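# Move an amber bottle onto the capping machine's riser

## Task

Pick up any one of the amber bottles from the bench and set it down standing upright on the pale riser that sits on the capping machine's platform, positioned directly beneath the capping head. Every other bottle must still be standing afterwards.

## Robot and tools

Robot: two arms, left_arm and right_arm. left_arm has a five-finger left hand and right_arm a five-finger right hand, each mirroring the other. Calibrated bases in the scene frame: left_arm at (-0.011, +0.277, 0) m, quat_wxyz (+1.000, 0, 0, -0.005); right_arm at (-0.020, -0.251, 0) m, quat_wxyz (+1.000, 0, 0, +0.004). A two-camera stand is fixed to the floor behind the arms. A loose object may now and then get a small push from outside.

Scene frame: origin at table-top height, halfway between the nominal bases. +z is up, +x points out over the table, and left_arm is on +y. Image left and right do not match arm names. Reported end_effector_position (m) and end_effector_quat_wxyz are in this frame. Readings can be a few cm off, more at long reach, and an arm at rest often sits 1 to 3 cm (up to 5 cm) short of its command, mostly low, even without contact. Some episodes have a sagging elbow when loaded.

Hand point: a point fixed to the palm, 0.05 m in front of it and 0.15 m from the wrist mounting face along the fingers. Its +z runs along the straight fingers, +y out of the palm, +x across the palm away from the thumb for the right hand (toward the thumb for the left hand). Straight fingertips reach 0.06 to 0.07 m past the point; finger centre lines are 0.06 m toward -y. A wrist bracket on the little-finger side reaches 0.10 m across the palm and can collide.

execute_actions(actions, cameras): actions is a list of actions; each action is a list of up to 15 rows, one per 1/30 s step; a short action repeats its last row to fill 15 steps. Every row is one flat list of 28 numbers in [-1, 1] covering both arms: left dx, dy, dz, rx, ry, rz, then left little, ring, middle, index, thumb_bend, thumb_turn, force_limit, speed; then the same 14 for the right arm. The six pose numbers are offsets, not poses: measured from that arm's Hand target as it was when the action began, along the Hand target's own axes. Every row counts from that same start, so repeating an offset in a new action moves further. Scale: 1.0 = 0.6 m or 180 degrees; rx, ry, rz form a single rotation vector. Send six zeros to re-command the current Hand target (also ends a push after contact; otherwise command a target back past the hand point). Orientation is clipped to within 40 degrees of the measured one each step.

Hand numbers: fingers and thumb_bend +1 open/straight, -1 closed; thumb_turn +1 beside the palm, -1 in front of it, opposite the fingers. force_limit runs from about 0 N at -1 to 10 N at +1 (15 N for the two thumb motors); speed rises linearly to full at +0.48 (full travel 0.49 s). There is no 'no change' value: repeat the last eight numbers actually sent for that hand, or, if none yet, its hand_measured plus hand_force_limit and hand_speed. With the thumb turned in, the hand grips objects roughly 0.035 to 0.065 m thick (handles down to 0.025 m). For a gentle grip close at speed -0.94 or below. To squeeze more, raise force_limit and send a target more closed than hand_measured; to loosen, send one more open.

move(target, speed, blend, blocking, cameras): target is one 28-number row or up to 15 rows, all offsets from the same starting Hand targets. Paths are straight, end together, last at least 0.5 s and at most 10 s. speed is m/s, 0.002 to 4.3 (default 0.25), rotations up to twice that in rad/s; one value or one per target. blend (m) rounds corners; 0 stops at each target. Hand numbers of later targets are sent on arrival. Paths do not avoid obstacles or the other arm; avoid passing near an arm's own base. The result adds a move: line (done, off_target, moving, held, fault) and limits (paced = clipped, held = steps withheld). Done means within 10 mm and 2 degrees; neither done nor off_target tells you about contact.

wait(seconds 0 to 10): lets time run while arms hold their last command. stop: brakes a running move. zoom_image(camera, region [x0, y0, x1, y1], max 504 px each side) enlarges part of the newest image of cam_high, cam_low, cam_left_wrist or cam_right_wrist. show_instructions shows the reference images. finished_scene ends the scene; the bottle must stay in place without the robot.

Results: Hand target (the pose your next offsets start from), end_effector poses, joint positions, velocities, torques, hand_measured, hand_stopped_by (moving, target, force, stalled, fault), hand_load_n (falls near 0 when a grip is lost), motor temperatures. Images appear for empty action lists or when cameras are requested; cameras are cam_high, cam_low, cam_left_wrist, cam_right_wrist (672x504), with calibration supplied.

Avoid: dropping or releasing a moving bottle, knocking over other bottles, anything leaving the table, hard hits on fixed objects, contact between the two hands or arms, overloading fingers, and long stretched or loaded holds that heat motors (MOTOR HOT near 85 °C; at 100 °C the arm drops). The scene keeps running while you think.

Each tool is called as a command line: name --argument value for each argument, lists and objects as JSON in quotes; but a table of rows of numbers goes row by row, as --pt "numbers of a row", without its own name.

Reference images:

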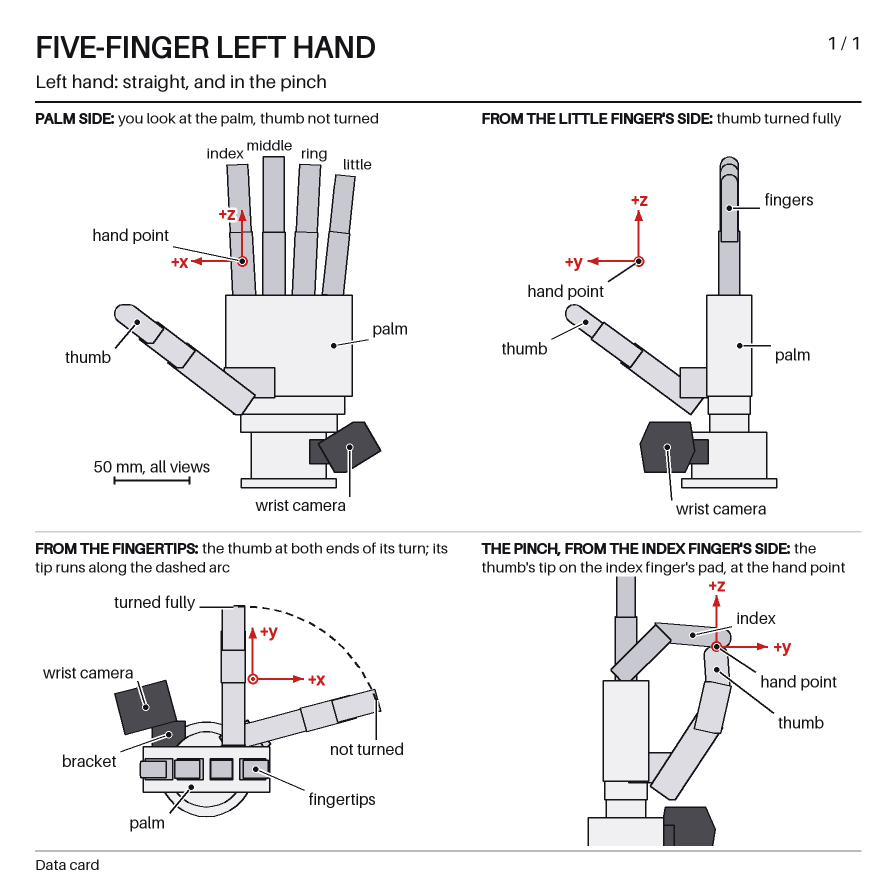

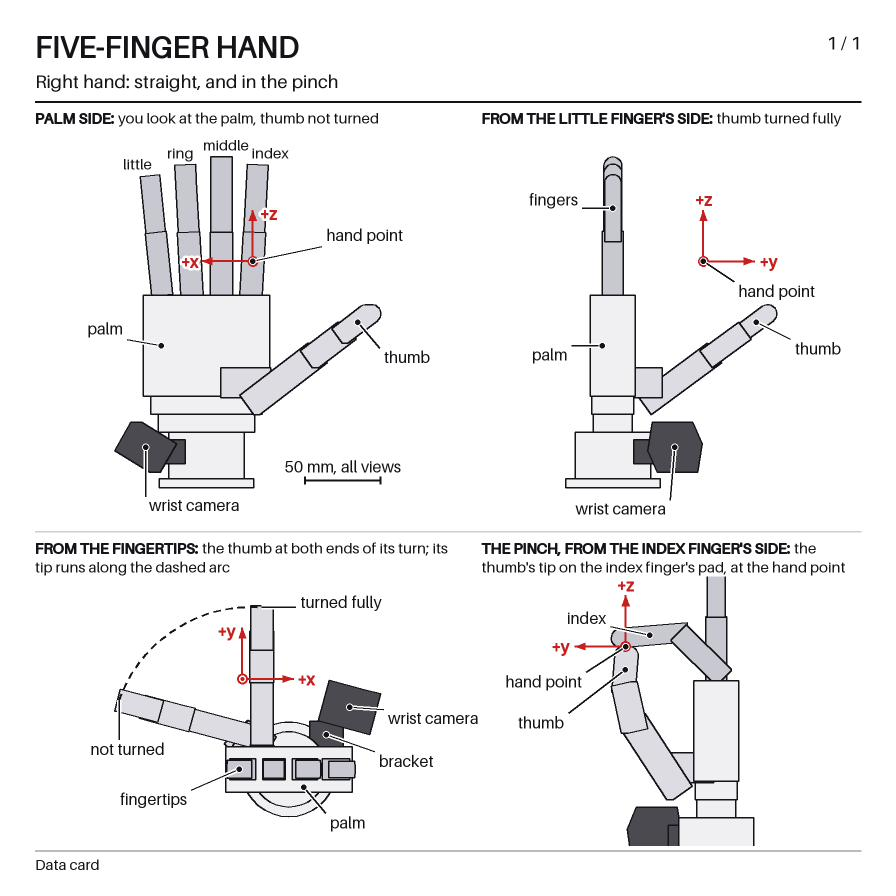

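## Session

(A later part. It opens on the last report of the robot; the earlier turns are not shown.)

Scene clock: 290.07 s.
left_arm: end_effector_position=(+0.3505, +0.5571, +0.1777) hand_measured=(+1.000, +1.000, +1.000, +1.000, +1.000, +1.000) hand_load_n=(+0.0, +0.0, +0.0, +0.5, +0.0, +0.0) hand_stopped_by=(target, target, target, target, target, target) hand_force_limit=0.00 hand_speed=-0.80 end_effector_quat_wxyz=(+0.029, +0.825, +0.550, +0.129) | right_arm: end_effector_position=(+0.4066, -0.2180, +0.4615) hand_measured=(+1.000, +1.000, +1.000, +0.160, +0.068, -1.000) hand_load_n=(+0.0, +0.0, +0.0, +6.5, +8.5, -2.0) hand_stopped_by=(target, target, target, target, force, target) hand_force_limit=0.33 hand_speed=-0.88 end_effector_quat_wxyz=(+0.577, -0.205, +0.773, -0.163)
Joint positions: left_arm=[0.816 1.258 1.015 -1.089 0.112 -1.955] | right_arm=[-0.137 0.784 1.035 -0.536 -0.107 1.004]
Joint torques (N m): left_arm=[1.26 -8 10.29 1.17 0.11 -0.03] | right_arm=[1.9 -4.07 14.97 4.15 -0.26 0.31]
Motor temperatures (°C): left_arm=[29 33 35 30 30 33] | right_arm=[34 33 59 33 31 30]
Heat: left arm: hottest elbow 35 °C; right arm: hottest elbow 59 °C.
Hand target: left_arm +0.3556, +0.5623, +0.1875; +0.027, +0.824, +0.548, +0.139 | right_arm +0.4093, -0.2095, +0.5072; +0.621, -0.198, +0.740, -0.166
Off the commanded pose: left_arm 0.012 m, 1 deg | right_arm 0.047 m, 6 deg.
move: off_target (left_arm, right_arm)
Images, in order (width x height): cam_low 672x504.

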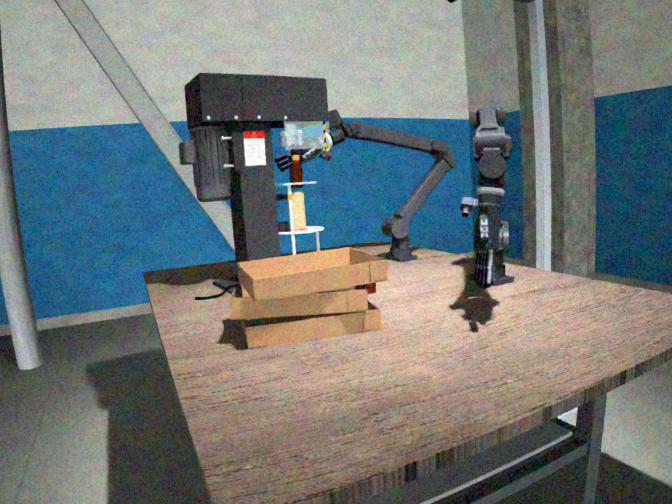

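move --target '[0,0,0,0,0,0,1,1,1,1,1,1,0,-0.8,0.0185,0.0107,-0.0063,0,0,0,1,1,1,0.16,-0.8,-1,0.33,-0.88]' --speed 0.03 --cameras '["cam_low"]'

zoom_image --camera "cam_low" --region '[270, 130, 350, 240]'

Scene clock: 291.90 s.
left_arm: end_effector_position=(+0.3505, +0.5571, +0.1777) hand_measured=(+1.000, +1.000, +1.000, +1.000, +1.000, +1.000) hand_load_n=(+0.0, +0.0, +0.0, +0.0, +0.0, +0.0) hand_stopped_by=(target, target, target, target, target, target) hand_force_limit=0.00 hand_speed=-0.80 end_effector_quat_wxyz=(+0.029, +0.825, +0.550, +0.129) | right_arm: end_effector_position=(+0.4079, -0.2182, +0.4598) hand_measured=(+1.000, +1.000, +1.000, +0.160, +0.068, -1.000) hand_load_n=(+0.0, -0.5, +0.0, +6.0, +8.5, -1.5) hand_stopped_by=(target, target, target, target, force, target) hand_force_limit=0.33 hand_speed=-0.88 end_effector_quat_wxyz=(+0.586, -0.204, +0.766, -0.167)
Joint positions: left_arm=[0.816 1.258 1.015 -1.089 0.112 -1.955] | right_arm=[-0.137 0.778 1.013 -0.498 -0.107 1.004]
Joint torques (N m): left_arm=[1.08 -8.41 10.35 1.13 0.1 -0.01] | right_arm=[1.96 -5.07 13.39 3.51 -0.28 0.29]
Motor temperatures (°C): left_arm=[29 33 35 30 30 33] | right_arm=[34 33 58 33 31 30]
Heat: left arm: hottest elbow 35 °C; right arm: hottest elbow 58 °C.
Hand target: left_arm +0.3556, +0.5623, +0.1875; +0.027, +0.824, +0.548, +0.139 | right_arm +0.4033, -0.2095, +0.4951; +0.621, -0.198, +0.740, -0.166
Off the commanded pose: left_arm 0.012 m, 1 deg | right_arm 0.037 m, 5 deg.
move: off_target (left_arm, right_arm)
Images, in order (width x height): cam_low 672x504.

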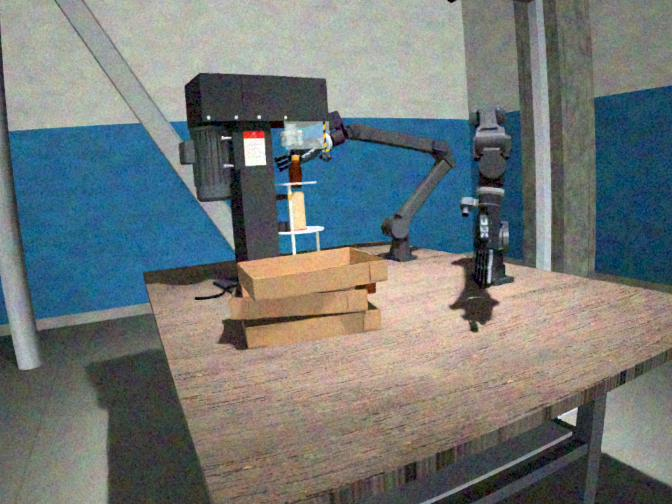

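Scaled by 4.582 from the camera's 672x504 image, which has a finer 960x720 frame.

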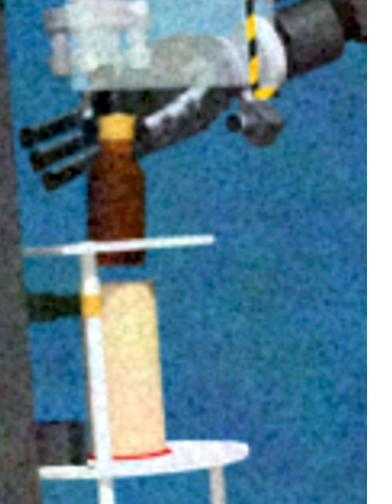

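move --target '[0,0,0,0,0,0,1,1,1,1,1,1,0,-0.8,0.0167,0.0097,-0.0135,-0.0111,0.0192,0,1,1,1,0.16,-0.8,-1,0.33,-0.88]' --speed 0.03 --cameras '["cam_low", "cam_right_wrist"]'

zoom_image --camera "cam_low" --region '[270, 130, 350, 240]'

zoom_image --camera "cam_right_wrist" --region '[320, 0, 520, 200]'

Scene clock: 295.37 s.
left_arm: end_effector_position=(+0.3505, +0.5571, +0.1777) hand_measured=(+1.000, +1.000, +1.000, +1.000, +1.000, +1.000) hand_load_n=(+0.0, +0.0, +0.0, +0.0, +0.0, +0.0) hand_stopped_by=(target, target, target, target, target, target) hand_force_limit=0.00 hand_speed=-0.80 end_effector_quat_wxyz=(+0.029, +0.825, +0.550, +0.129) | right_arm: end_effector_position=(+0.4021, -0.2170, +0.4473) hand_measured=(+1.000, +1.000, +1.000, +0.160, +0.068, -1.000) hand_load_n=(+0.0, +0.0, +0.0, +6.5, +8.0, -1.5) hand_stopped_by=(target, target, target, target, force, target) hand_force_limit=0.33 hand_speed=-0.88 end_effector_quat_wxyz=(+0.566, -0.207, +0.782, -0.158)
Joint positions: left_arm=[0.816 1.258 1.015 -1.089 0.112 -1.955] | right_arm=[-0.137 0.774 1.013 -0.554 -0.109 1.004]
Joint torques (N m): left_arm=[1.03 -8.12 10.29 1.25 0.12 -0.01] | right_arm=[1.55 -5.19 15.02 1.92 -0.21 0.22]
Motor temperatures (°C): left_arm=[29 33 35 30 30 33] | right_arm=[34 33 58 33 31 29]
Heat: left arm: hottest elbow 35 °C; right arm: hottest elbow 58 °C.
Hand target: left_arm +0.3556, +0.5623, +0.1875; +0.027, +0.824, +0.548, +0.139 | right_arm +0.3934, -0.2095, +0.4850; +0.595, -0.204, +0.761, -0.159
Off the commanded pose: left_arm 0.012 m, 1 deg | right_arm 0.040 m, 4 deg.
move: off_target (left_arm, right_arm)
camera_calibration:
cam_right_wrist: T_world_to_cam=[[-0.2359, 0.664518, -0.709061, 0.553698], [-0.286796, 0.649546, 0.704157, -0.0593231], [0.928493, 0.369467, 0.0373534, -0.202576], [0, 0, 0, 1]] pos_world=[0.301695, -0.254564, 0.441945]
Images, in order (width x height): cam_low 672x504, cam_right_wrist 672x504.

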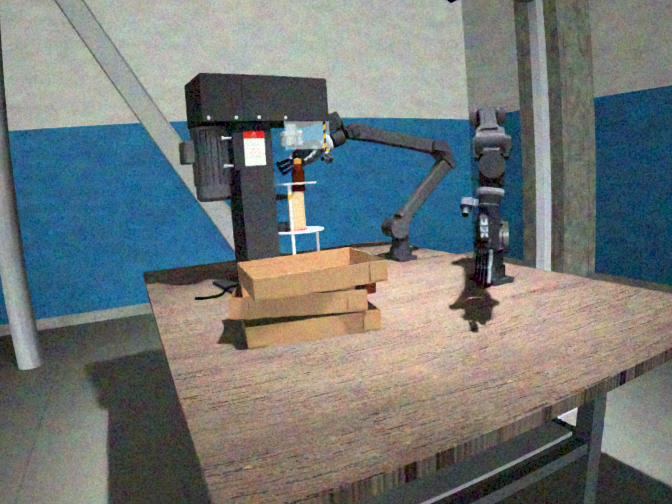

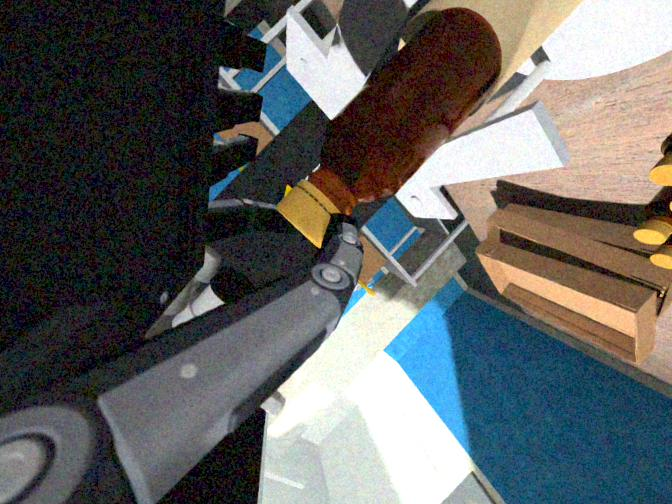

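Scaled by 4.582 from the camera's 672x504 image, which has a finer 960x720 frame.

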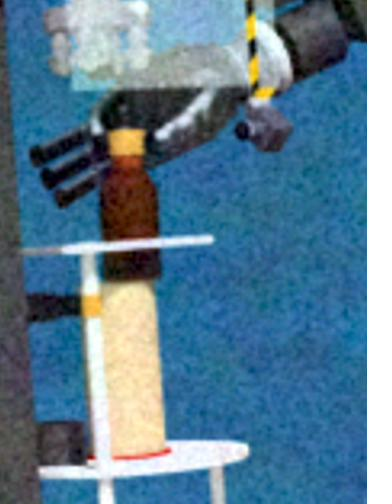

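Scaled by 2.520 from the camera's 672x504 image, which has a finer 960x720 frame.

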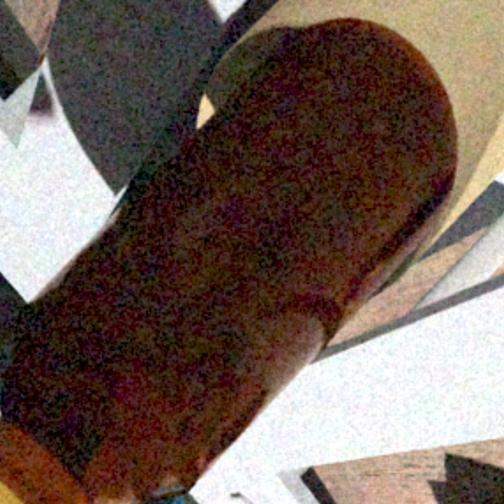

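move --target '[0,0,0,0,0,0,1,1,1,1,1,1,0,-0.8,0.0085,0.0049,0.0017,0,0,0,1,1,1,0.16,-0.8,-1,0.33,-0.88]' --speed 0.02 --cameras '["cam_low", "cam_right_wrist"]'

zoom_image --camera "cam_low" --region '[270, 130, 350, 240]'

zoom_image --camera "cam_right_wrist" --region '[320, 0, 520, 200]'

Scene clock: 297.30 s.
left_arm: end_effector_position=(+0.3505, +0.5571, +0.1777) hand_measured=(+1.000, +1.000, +1.000, +1.000, +1.000, +1.000) hand_load_n=(+0.0, +0.0, +0.0, +0.0, +0.0, +0.0) hand_stopped_by=(target, target, target, target, target, target) hand_force_limit=0.00 hand_speed=-0.80 end_effector_quat_wxyz=(+0.029, +0.825, +0.550, +0.129) | right_arm: end_effector_position=(+0.4017, -0.2169, +0.4477) hand_measured=(+1.000, +1.000, +1.000, +0.160, +0.068, -1.000) hand_load_n=(+0.0, +0.0, +0.0, +6.5, +8.5, -1.5) hand_stopped_by=(target, target, target, target, force, target) hand_force_limit=0.33 hand_speed=-0.88 end_effector_quat_wxyz=(+0.567, -0.207, +0.782, -0.158)
Joint positions: left_arm=[0.816 1.258 1.015 -1.089 0.112 -1.955] | right_arm=[-0.137 0.773 1.013 -0.554 -0.11 1.004]
Joint torques (N m): left_arm=[1.32 -8.06 10.25 1.31 0.13 -0.01] | right_arm=[1.55 -5.77 13.55 2.45 -0.2 0.2]
Motor temperatures (°C): left_arm=[29 33 35 30 30 33] | right_arm=[34 33 58 33 31 29]
Heat: left arm: hottest elbow 35 °C; right arm: hottest elbow 58 °C.
Hand target: left_arm +0.3556, +0.5623, +0.1875; +0.027, +0.824, +0.548, +0.139 | right_arm +0.3928, -0.2095, +0.4792; +0.595, -0.204, +0.761, -0.159
Off the commanded pose: left_arm 0.012 m, 1 deg | right_arm 0.033 m, 4 deg.
move: off_target (left_arm, right_arm)
camera_calibration:
cam_right_wrist: T_world_to_cam=[[-0.235357, 0.664443, -0.709311, 0.553681], [-0.287902, 0.649395, 0.703845, -0.0592878], [0.928288, 0.369867, 0.0384549, -0.202576], [0, 0, 0, 1]] pos_world=[0.301293, -0.254462, 0.442252]
Images, in order (width x height): cam_low 672x504, cam_right_wrist 672x504.

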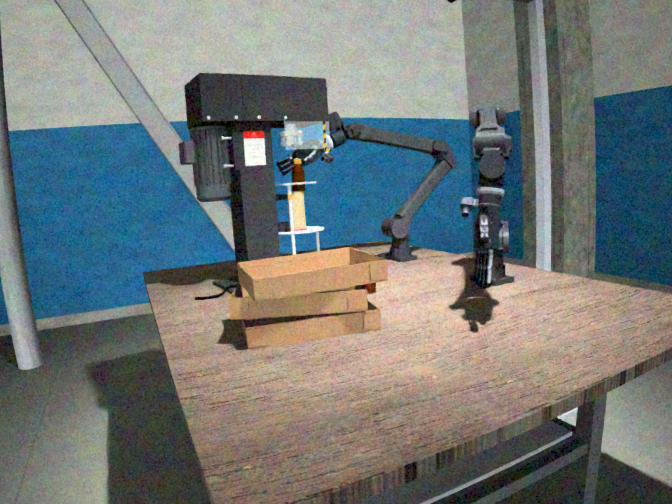

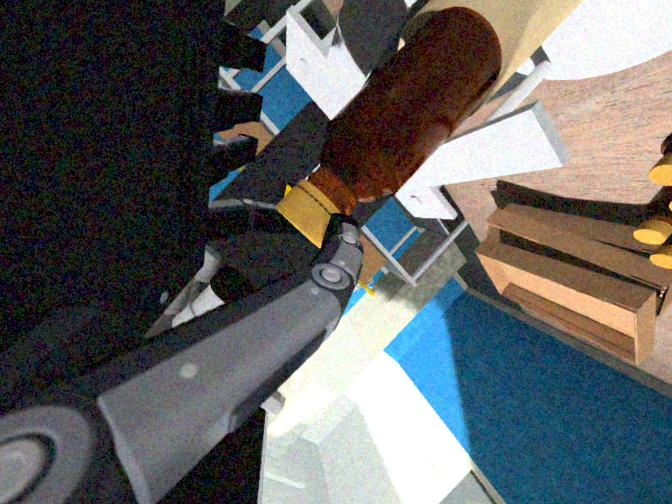

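Scaled by 4.582 from the camera's 672x504 image, which has a finer 960x720 frame.

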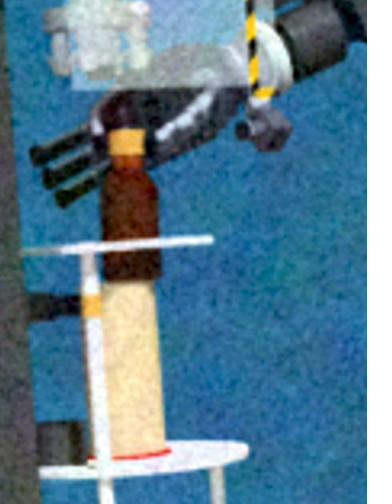

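Scaled by 2.520 from the camera's 672x504 image, which has a finer 960x720 frame.

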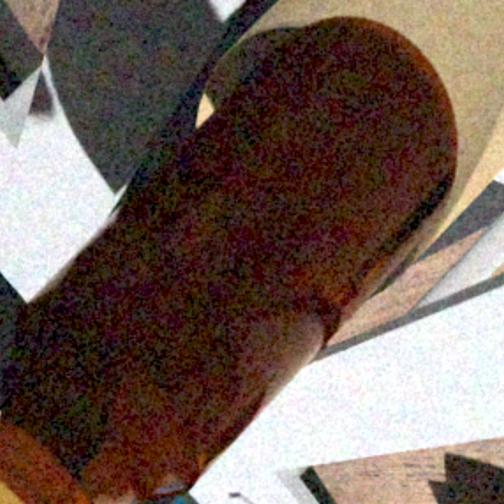

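move --target '[0,0,0,0,0,0,1,1,1,1,1,1,0,-0.8,0.0071,0.0041,0.0015,0,0,0,1,1,1,0.16,-0.8,-1,0.33,-0.88]' --speed 0.02 --cameras '["cam_low", "cam_right_wrist"]'

zoom_image --camera "cam_low" --region '[280, 140, 320, 200]'

zoom_image --camera "cam_right_wrist" --region '[390, 0, 520, 130]'

Scene clock: 299.00 s.
left_arm: end_effector_position=(+0.3505, +0.5571, +0.1777) hand_measured=(+1.000, +1.000, +1.000, +1.000, +1.000, +1.000) hand_load_n=(+0.0, +0.0, +0.0, +0.0, +0.0, +0.0) hand_stopped_by=(target, target, target, target, target, target) hand_force_limit=0.00 hand_speed=-0.80 end_effector_quat_wxyz=(+0.029, +0.825, +0.550, +0.129) | right_arm: end_effector_position=(+0.3994, -0.2166, +0.4472) hand_measured=(+1.000, +1.000, +1.000, +0.160, +0.068, -1.000) hand_load_n=(+0.0, +0.0, +0.0, +6.0, +8.5, -1.5) hand_stopped_by=(target, target, target, target, force, target) hand_force_limit=0.33 hand_speed=-0.88 end_effector_quat_wxyz=(+0.567, -0.207, +0.781, -0.158)
Joint positions: left_arm=[0.816 1.258 1.015 -1.089 0.112 -1.955] | right_arm=[-0.137 0.765 1.007 -0.554 -0.11 1.004]
Joint torques (N m): left_arm=[1.08 -8.23 10.25 1.25 0.12 0] | right_arm=[1.67 -5.25 12.66 2.81 -0.2 0.21]
Motor temperatures (°C): left_arm=[29 33 35 30 30 33] | right_arm=[34 33 57 33 31 29]
Heat: left arm: hottest elbow 35 °C; right arm: hottest elbow 57 °C.
Hand target: left_arm +0.3556, +0.5623, +0.1875; +0.027, +0.824, +0.548, +0.139 | right_arm +0.3926, -0.2095, +0.4741; +0.595, -0.204, +0.761, -0.159
Off the commanded pose: left_arm 0.012 m, 1 deg | right_arm 0.029 m, 4 deg.
move: off_target (left_arm, right_arm)
camera_calibration:
cam_right_wrist: T_world_to_cam=[[-0.234034, 0.664255, -0.709925, 0.552277], [-0.289173, 0.649598, 0.703137, -0.0589153], [0.928228, 0.369849, 0.0400567, -0.201218], [0, 0, 0, 1]] pos_world=[0.298991, -0.254162, 0.441561]
Images, in order (width x height): cam_low 672x504, cam_right_wrist 672x504.

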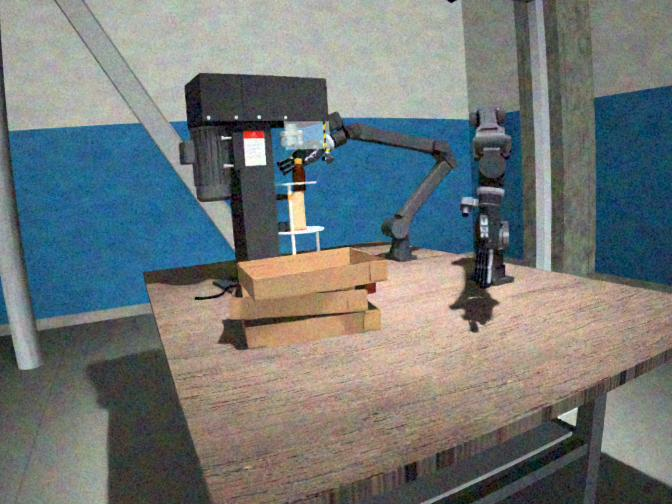

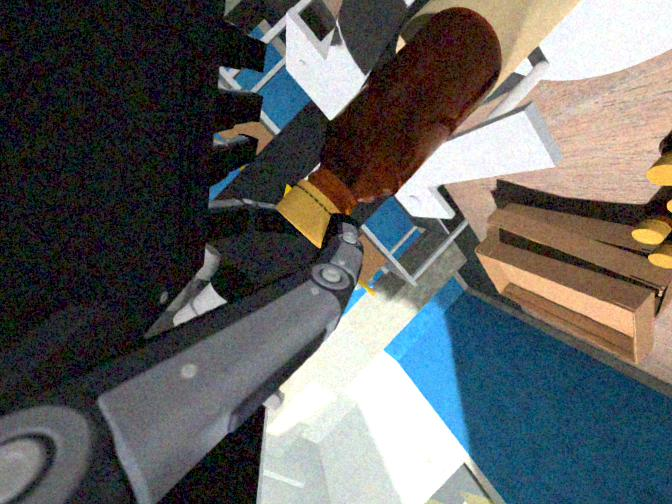

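Scaled by 8.400 from the camera's 672x504 image, which has a finer 960x720 frame.

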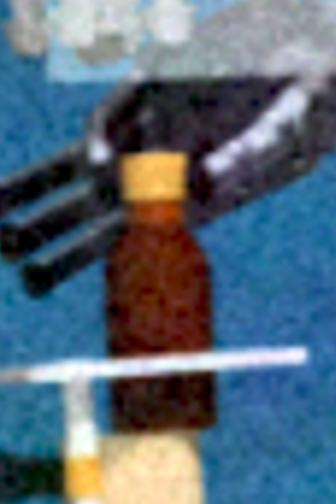

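Scaled by 3.877 from the camera's 672x504 image, which has a finer 960x720 frame.

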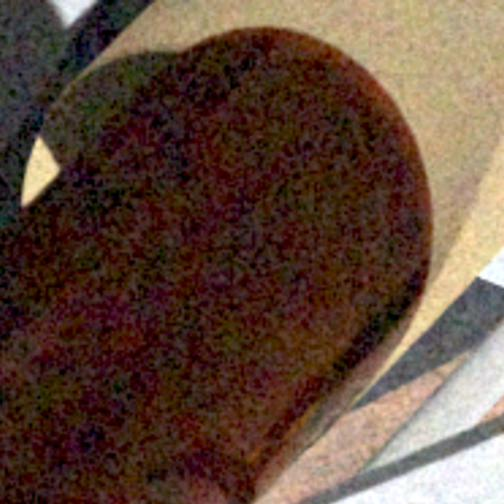

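move --target '[0,0,0,0,0,0,1,1,1,1,1,1,0,-0.8,-0.063,-0.0364,-0.0044,0,0,0,1,1,1,0.16,-0.8,-1,0.33,-0.88]' --speed 0.04 --cameras '["cam_low"]'

zoom_image --camera "cam_low" --region '[270, 130, 350, 240]'

Scene clock: 312.57 s.
left_arm: end_effector_position=(+0.3505, +0.5571, +0.1777) hand_measured=(+1.000, +1.000, +1.000, +1.000, +1.000, +1.000) hand_load_n=(+0.0, +0.5, +0.0, +0.0, -0.5, +0.0) hand_stopped_by=(target, target, target, target, target, target) hand_force_limit=0.00 hand_speed=-0.80 end_effector_quat_wxyz=(+0.029, +0.825, +0.550, +0.129) | right_arm: end_effector_position=(+0.3994, -0.2167, +0.4590) hand_measured=(+1.000, +1.000, +1.000, +0.160, +0.068, -1.000) hand_load_n=(+0.0, +0.0, +0.0, +6.0, +8.0, -1.5) hand_stopped_by=(target, target, target, target, force, target) hand_force_limit=0.33 hand_speed=-0.88 end_effector_quat_wxyz=(+0.557, -0.208, +0.789, -0.154)
Joint positions: left_arm=[0.816 1.258 1.015 -1.089 0.112 -1.955] | right_arm=[-0.137 0.785 1.064 -0.619 -0.109 1.005]
Joint torques (N m): left_arm=[1.03 -8.12 10.3 1.25 0.13 -0.04] | right_arm=[1.67 -3.31 19.28 2.03 -0.17 0.2]
Motor temperatures (°C): left_arm=[29 33 35 30 30 33] | right_arm=[34 33 56 33 31 29]
Heat: left arm: hottest elbow 35 °C; right arm: hottest elbow 56 °C.
Hand target: left_arm +0.3556, +0.5623, +0.1875; +0.027, +0.824, +0.548, +0.139 | right_arm +0.4006, -0.2095, +0.5172; +0.595, -0.204, +0.761, -0.159
Off the commanded pose: left_arm 0.012 m, 1 deg | right_arm 0.059 m, 5 deg.
move: off_target (left_arm, right_arm)
Images, in order (width x height): cam_low 672x504.

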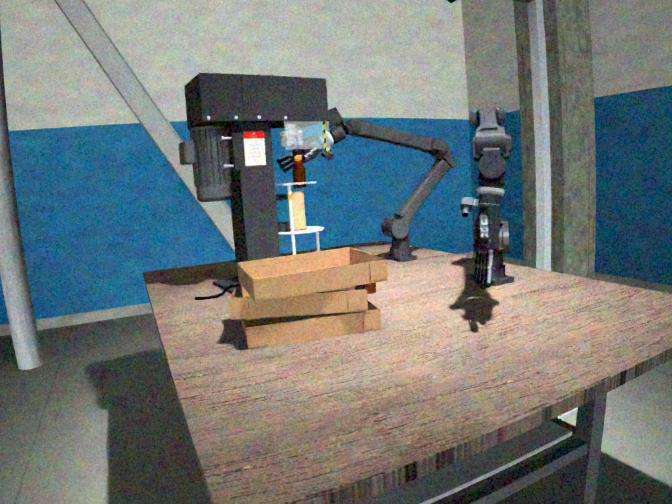

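Scaled by 4.582 from the camera's 672x504 image, which has a finer 960x720 frame.

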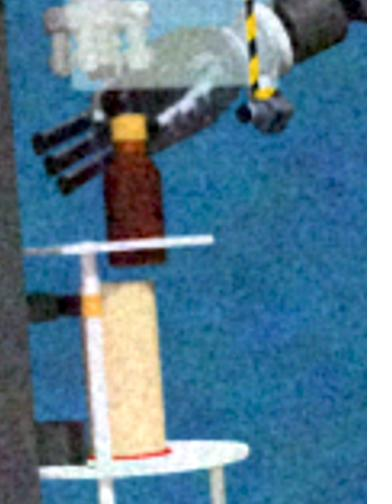

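move --target '[0,0,0,0,0,0,1,1,1,1,1,1,0,-0.8,-0.0115,-0.0025,0.021,0,0,0,1,1,1,0.16,-0.8,-1,0.33,-0.88]' --speed 0.03 --cameras '["cam_low", "cam_right_wrist"]'

zoom_image --camera "cam_low" --region '[270, 130, 350, 240]'

zoom_image --camera "cam_right_wrist" --region '[370, 0, 570, 150]'

Scene clock: 314.93 s.
left_arm: end_effector_position=(+0.3505, +0.5571, +0.1777) hand_measured=(+1.000, +1.000, +1.000, +1.000, +1.000, +1.000) hand_load_n=(+0.0, +0.0, +0.0, +0.0, +0.0, +0.0) hand_stopped_by=(target, target, target, target, target, target) hand_force_limit=0.00 hand_speed=-0.80 end_effector_quat_wxyz=(+0.029, +0.825, +0.550, +0.129) | right_arm: end_effector_position=(+0.4055, -0.2174, +0.4578) hand_measured=(+1.000, +1.000, +1.000, +0.160, +0.068, -1.000) hand_load_n=(+0.0, +0.0, +0.0, +6.0, +8.5, -1.5) hand_stopped_by=(target, target, target, target, force, target) hand_force_limit=0.33 hand_speed=-0.88 end_effector_quat_wxyz=(+0.553, -0.207, +0.792, -0.156)
Joint positions: left_arm=[0.816 1.258 1.015 -1.089 0.112 -1.955] | right_arm=[-0.131 0.803 1.075 -0.62 -0.097 1.005]
Joint torques (N m): left_arm=[1.38 -7.88 10.35 1.26 0.11 -0.01] | right_arm=[2.14 -2.55 20.23 2.62 -0.19 0.25]
Motor temperatures (°C): left_arm=[29 33 35 30 30 33] | right_arm=[34 33 56 33 31 29]
Heat: left arm: hottest elbow 35 °C; right arm: hottest elbow 56 °C.
Hand target: left_arm +0.3556, +0.5623, +0.1875; +0.027, +0.824, +0.548, +0.139 | right_arm +0.4144, -0.2074, +0.5208; +0.595, -0.204, +0.761, -0.159
Off the commanded pose: left_arm 0.012 m, 1 deg | right_arm 0.064 m, 6 deg.
move: off_target (left_arm, right_arm)
camera_calibration:
cam_right_wrist: T_world_to_cam=[[-0.25464, 0.666694, -0.700484, 0.566328], [-0.260003, 0.650489, 0.713627, -0.0805288], [0.931427, 0.363846, 0.00770209, -0.194825], [0, 0, 0, 1]] pos_world=[0.304737, -0.254298, 0.455671]
Images, in order (width x height): cam_low 672x504, cam_right_wrist 672x504.

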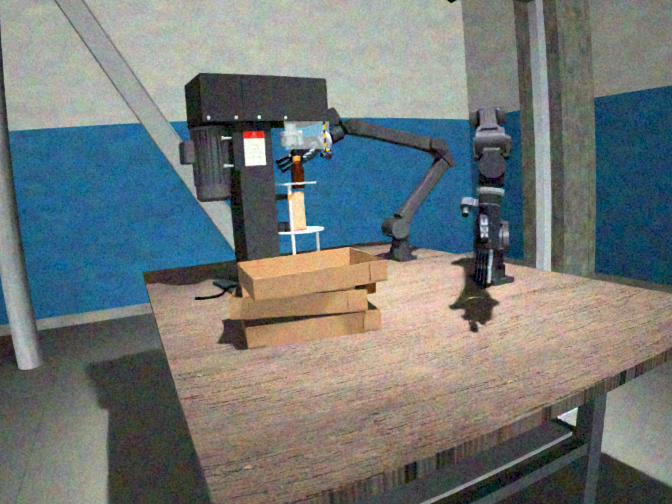

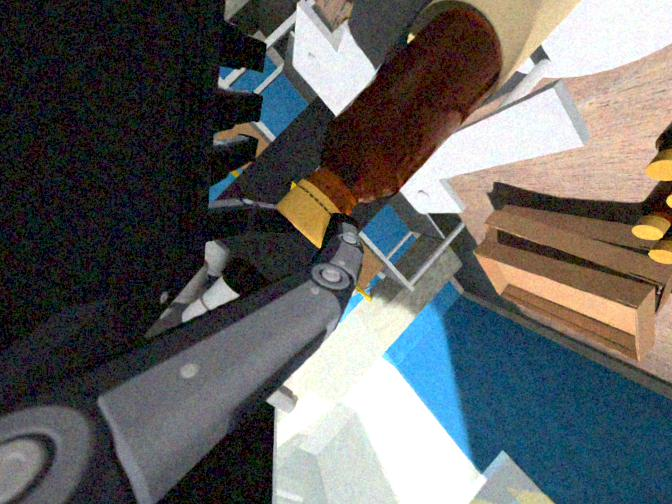

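Scaled by 4.582 from the camera's 672x504 image, which has a finer 960x720 frame.

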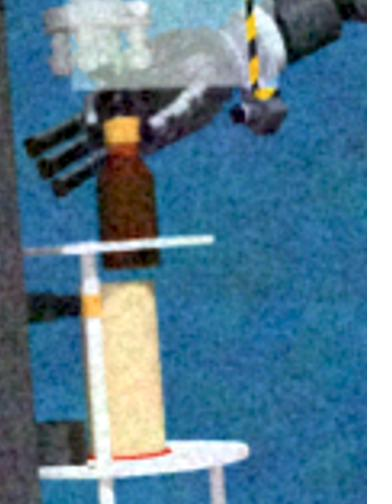

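Scaled by 2.520 from the camera's 672x504 image, which has a finer 960x720 frame.

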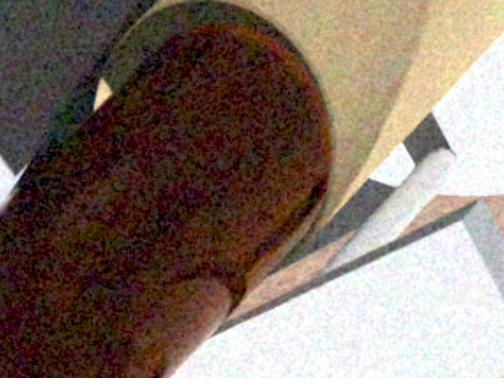

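move --target '[0,0,0,0,0,0,1,1,1,1,1,1,0,-0.8,-0.0123,0.001,0.0128,0,0,0,1,1,1,0.16,-0.8,-1,0.33,-0.88]' --speed 0.03 --cameras '["cam_low", "cam_right_wrist"]'

zoom_image --camera "cam_low" --region '[270, 130, 350, 240]'

zoom_image --camera "cam_right_wrist" --region '[340, 0, 540, 150]'

Scene clock: 321.83 s.
left_arm: end_effector_position=(+0.3505, +0.5571, +0.1777) hand_measured=(+1.000, +1.000, +1.000, +1.000, +1.000, +1.000) hand_load_n=(+0.0, +0.0, +0.0, +0.0, +0.0, +0.0) hand_stopped_by=(target, target, target, target, target, target) hand_force_limit=0.00 hand_speed=-0.80 end_effector_quat_wxyz=(+0.029, +0.825, +0.550, +0.129) | right_arm: end_effector_position=(+0.4063, -0.2175, +0.4576) hand_measured=(+1.000, +1.000, +1.000, +0.160, +0.068, -1.000) hand_load_n=(+0.0, +0.0, +0.0, +6.5, +8.0, -1.5) hand_stopped_by=(target, target, target, target, force, target) hand_force_limit=0.33 hand_speed=-0.88 end_effector_quat_wxyz=(+0.548, -0.206, +0.795, -0.160)
Joint positions: left_arm=[0.816 1.258 1.015 -1.089 0.112 -1.955] | right_arm=[-0.122 0.806 1.082 -0.632 -0.077 1.005]
Joint torques (N m): left_arm=[1.55 -8.35 10.22 1.11 0.13 -0.01] | right_arm=[2.78 -1.73 21.15 3.18 -0.33 0.29]
Motor temperatures (°C): left_arm=[29 33 35 30 30 33] | right_arm=[34 33 56 33 31 29]
Heat: left arm: hottest elbow 35 °C; right arm: hottest elbow 56 °C.
Hand target: left_arm +0.3556, +0.5623, +0.1875; +0.027, +0.824, +0.548, +0.139 | right_arm +0.4234, -0.2031, +0.5247; +0.595, -0.204, +0.761, -0.159
Off the commanded pose: left_arm 0.012 m, 1 deg | right_arm 0.071 m, 7 deg.
move: off_target (left_arm, right_arm)
camera_calibration:
cam_right_wrist: T_world_to_cam=[[-0.25424, 0.664958, -0.702277, 0.566649], [-0.247274, 0.657309, 0.711899, -0.0830124], [0.934996, 0.354648, -0.00268715, -0.194242], [0, 0, 0, 1]] pos_world=[0.305154, -0.253345, 0.456519]
Images, in order (width x height): cam_low 672x504, cam_right_wrist 672x504.

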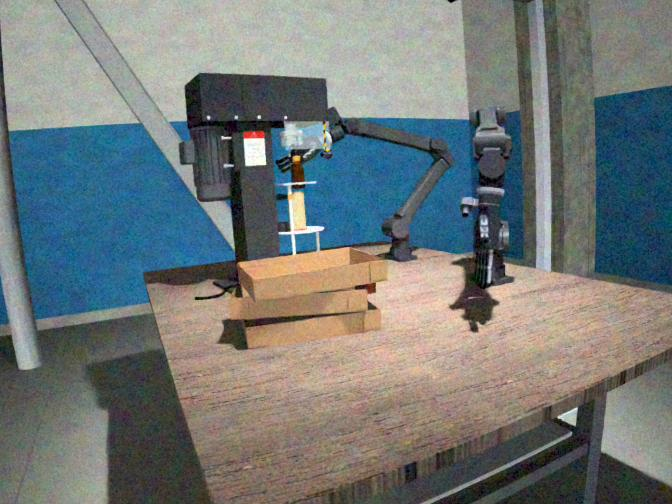

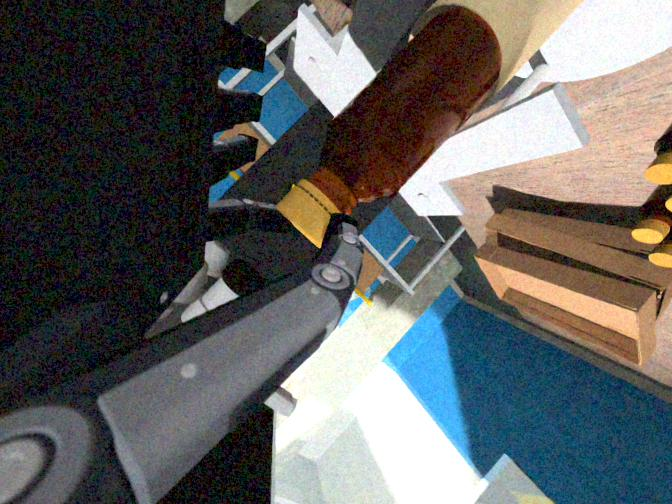

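Scaled by 4.582 from the camera's 672x504 image, which has a finer 960x720 frame.

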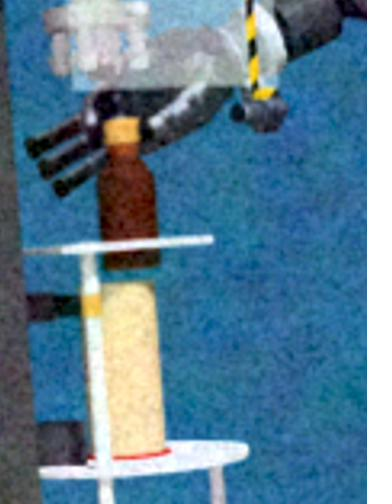

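Scaled by 2.520 from the camera's 672x504 image, which has a finer 960x720 frame.

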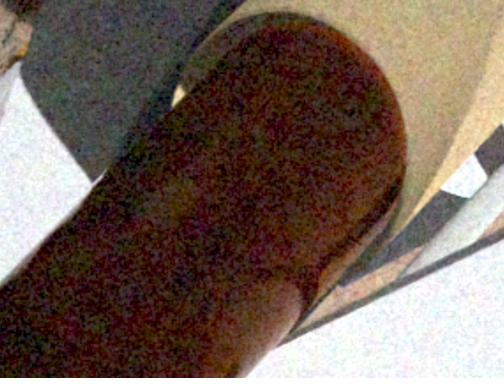

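move --target '[0,0,0,0,0,0,1,1,1,1,1,1,0,-0.8,0.0365,0.01145,-0.01198,0,0,0,1,1,1,0.16,-0.8,-1,0.33,-0.88]' --speed 0.03 --cameras '["cam_low","cam_right_wrist"]'

Scene clock: 331.87 s.
left_arm: end_effector_position=(+0.3505, +0.5571, +0.1777) hand_measured=(+1.000, +1.000, +1.000, +1.000, +1.000, +1.000) hand_load_n=(+0.5, +0.0, +0.0, +0.0, +0.0, +0.0) hand_stopped_by=(target, target, target, target, target, target) hand_force_limit=0.00 hand_speed=-0.80 end_effector_quat_wxyz=(+0.029, +0.825, +0.550, +0.129) | right_arm: end_effector_position=(+0.4059, -0.2169, +0.4577) hand_measured=(+1.000, +1.000, +1.000, +0.160, +0.068, -1.000) hand_load_n=(+0.0, +0.0, +0.0, +6.5, +8.0, -1.5) hand_stopped_by=(target, target, target, target, force, target) hand_force_limit=0.33 hand_speed=-0.88 end_effector_quat_wxyz=(+0.549, -0.207, +0.794, -0.159)
Joint positions: left_arm=[0.816 1.258 1.015 -1.089 0.112 -1.955] | right_arm=[-0.122 0.806 1.082 -0.632 -0.08 1.005]
Joint torques (N m): left_arm=[1.26 -8.59 10.29 1.21 0.1 -0.02] | right_arm=[1.32 -3.84 15.46 4.18 -1.01 0.22]
Motor temperatures (°C): left_arm=[29 33 35 30 30 33] | right_arm=[34 33 58 33 31 29]
Heat: left arm: hottest elbow 35 °C; right arm: hottest elbow 58 °C.
Hand target: left_arm +0.3556, +0.5623, +0.1875; +0.027, +0.824, +0.548, +0.139 | right_arm +0.4110, -0.2081, +0.5046; +0.595, -0.204, +0.761, -0.159
Off the commanded pose: left_arm 0.012 m, 1 deg | right_arm 0.048 m, 7 deg.
move: off_target (left_arm, right_arm)
camera_calibration:
cam_right_wrist: T_world_to_cam=[[-0.256084, 0.664958, -0.701606, 0.56669], [-0.249274, 0.655834, 0.712561, -0.0834323], [0.933961, 0.357368, -0.00219158, -0.193294], [0, 0, 0, 1]] pos_world=[0.304852, -0.253031, 0.45662]
Images, in order (width x height): cam_low 672x504, cam_right_wrist 672x504.

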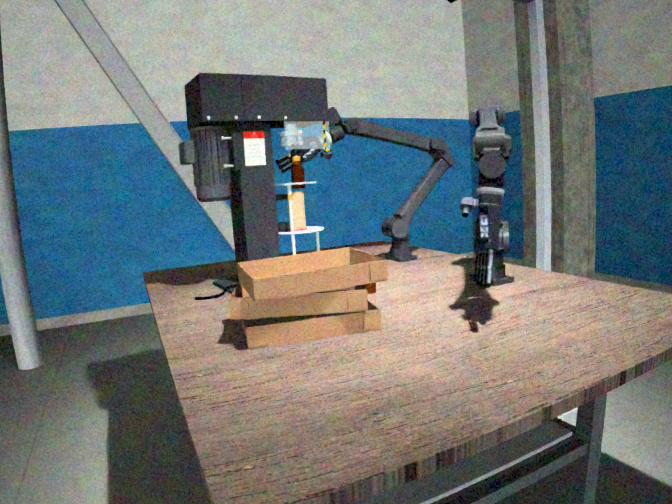

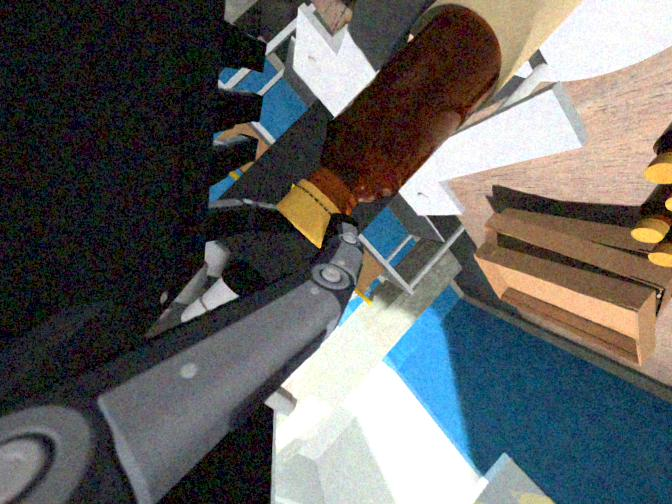

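zoom_image --camera "cam_low" --region '[270, 110, 350, 240]'

zoom_image --camera "cam_right_wrist" --region '[280, 0, 580, 220]'

Scaled by 3.877 from the camera's 672x504 image, which has a finer 960x720 frame.

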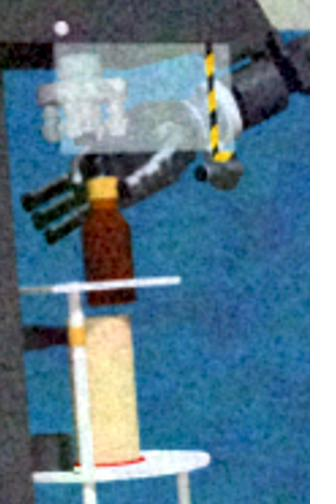

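Scaled by 1.680 from the camera's 672x504 image, which has a finer 960x720 frame.

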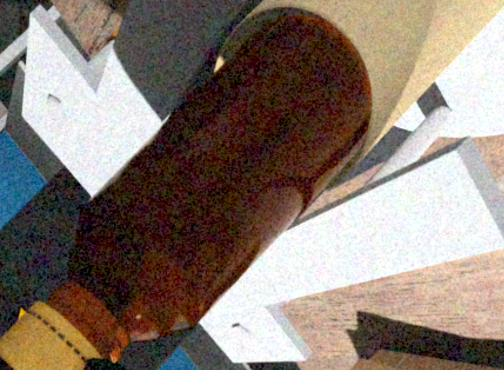

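move --target '[0,0,0,0,0,0,1,1,1,1,1,1,0,-0.8,0.0291,0.02067,0.00887,-0.0083,0.0144,0,1,1,1,0.16,-0.8,-1,0.33,-0.88]' --speed 0.03 --cameras '["cam_low","cam_right_wrist","cam_high"]'

zoom_image --camera "cam_low" --region '[270, 130, 350, 240]'

zoom_image --camera "cam_high" --region '[200, 120, 360, 260]'

Scene clock: 340.03 s.
left_arm: end_effector_position=(+0.3505, +0.5571, +0.1777) hand_measured=(+1.000, +1.000, +1.000, +1.000, +1.000, +1.000) hand_load_n=(+0.0, +0.0, +0.0, +0.0, +0.0, +0.0) hand_stopped_by=(target, target, target, target, target, target) hand_force_limit=0.00 hand_speed=-0.80 end_effector_quat_wxyz=(+0.029, +0.825, +0.550, +0.129) | right_arm: end_effector_position=(+0.4059, -0.2173, +0.4575) hand_measured=(+1.000, +1.000, +1.000, +0.160, +0.068, -1.000) hand_load_n=(+0.0, -0.5, +0.0, +6.0, +8.5, -1.5) hand_stopped_by=(target, target, target, target, force, target) hand_force_limit=0.33 hand_speed=-0.88 end_effector_quat_wxyz=(+0.549, -0.206, +0.795, -0.159)
Joint positions: left_arm=[0.816 1.258 1.015 -1.089 0.112 -1.955] | right_arm=[-0.123 0.805 1.082 -0.632 -0.079 1.005]
Joint torques (N m): left_arm=[0.97 -8.41 10.29 1.26 0.11 0] | right_arm=[2.08 -3.19 13.86 3.15 -0.51 0.22]
Motor temperatures (°C): left_arm=[29 33 35 30 30 33] | right_arm=[34 33 57 33 31 29]
Heat: left arm: hottest elbow 35 °C; right arm: hottest elbow 57 °C.
Hand target: left_arm +0.3556, +0.5623, +0.1875; +0.027, +0.824, +0.548, +0.139 | right_arm +0.4110, -0.2062, +0.4829; +0.575, -0.208, +0.776, -0.154
Off the commanded pose: left_arm 0.012 m, 1 deg | right_arm 0.028 m, 4 deg.
move: off_target (left_arm, right_arm)
camera_calibration:
cam_right_wrist: T_world_to_cam=[[-0.255083, 0.66518, -0.701761, 0.566576], [-0.248266, 0.656382, 0.712409, -0.083186], [0.934503, 0.355947, -0.00229024, -0.193665], [0, 0, 0, 1]] pos_world=[0.304853, -0.253339, 0.45642]
Images, in order (width x height): cam_high 672x504, cam_low 672x504, cam_right_wrist 672x504.

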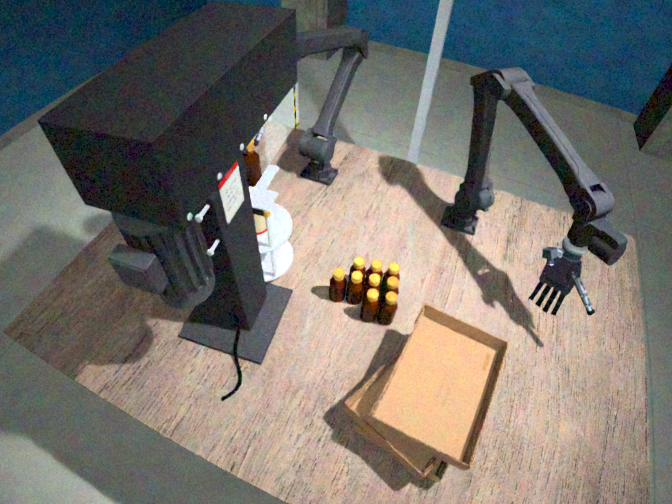

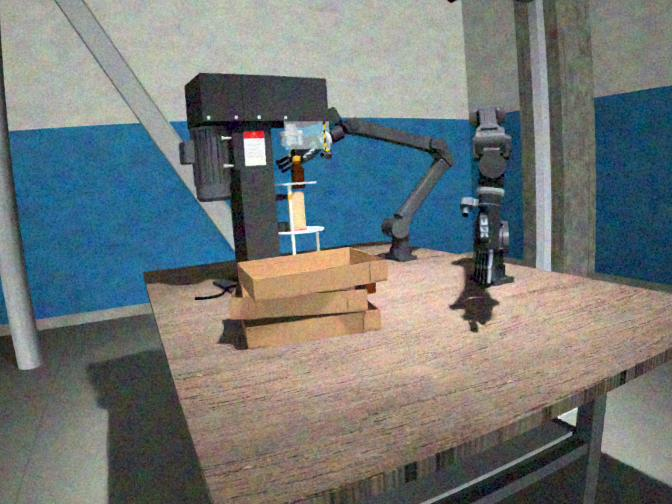

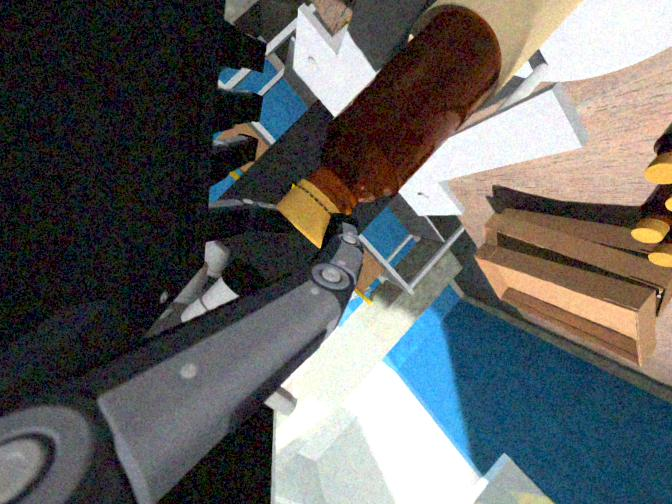

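Scaled by 4.582 from the camera's 672x504 image, which has a finer 960x720 frame.

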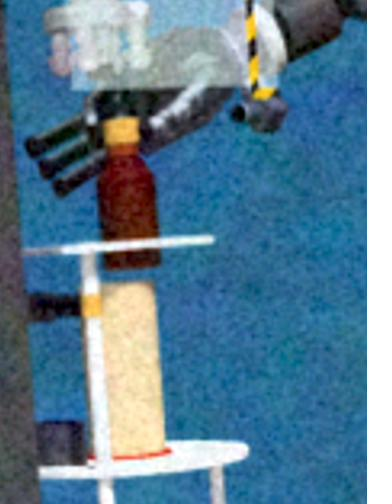

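Scaled by 3.150 from the camera's 672x504 image, which has a finer 960x720 frame.

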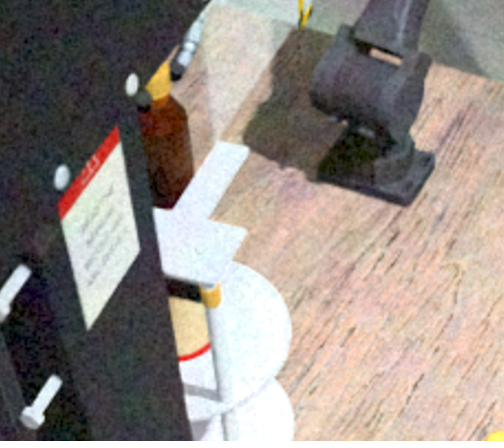

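move --target '[0,0,0,0,0,0,1,1,1,1,1,1,0,-0.8,0.0112,0.00647,0.00323,0,0,0,1,1,1,0.16,-0.8,-1,0.33,-0.88]' --speed 0.02

Scene clock: 342.13 s.
left_arm: end_effector_position=(+0.3505, +0.5571, +0.1777) hand_measured=(+1.000, +1.000, +1.000, +1.000, +1.000, +1.000) hand_load_n=(+0.0, +0.0, +0.0, +0.0, +0.0, +0.0) hand_stopped_by=(target, target, target, target, target, target) hand_force_limit=0.00 hand_speed=-0.80 end_effector_quat_wxyz=(+0.029, +0.825, +0.550, +0.129) | right_arm: end_effector_position=(+0.4071, -0.2146, +0.4506) hand_measured=(+1.000, +1.000, +1.000, +0.160, +0.068, -1.000) hand_load_n=(+0.0, +0.0, +0.0, +6.0, +8.0, -1.5) hand_stopped_by=(target, target, target, target, force, target) hand_force_limit=0.33 hand_speed=-0.88 end_effector_quat_wxyz=(+0.549, -0.209, +0.794, -0.156)
Joint positions: left_arm=[0.816 1.258 1.015 -1.089 0.112 -1.955] | right_arm=[-0.117 0.805 1.064 -0.616 -0.083 1.005]
Joint torques (N m): left_arm=[1.03 -8.59 10.21 1.18 0.11 -0.04] | right_arm=[2.02 -3.84 13.19 3.32 -0.34 0.21]
Motor temperatures (°C): left_arm=[29 33 35 30 30 33] | right_arm=[34 33 57 33 31 29]
Heat: left arm: hottest elbow 35 °C; right arm: hottest elbow 57 °C.
Hand target: left_arm +0.3556, +0.5623, +0.1875; +0.027, +0.824, +0.548, +0.139 | right_arm +0.4105, -0.2061, +0.4748; +0.575, -0.208, +0.776, -0.154
Off the commanded pose: left_arm 0.012 m, 1 deg | right_arm 0.026 m, 4 deg.
move: off_target (left_arm, right_arm)


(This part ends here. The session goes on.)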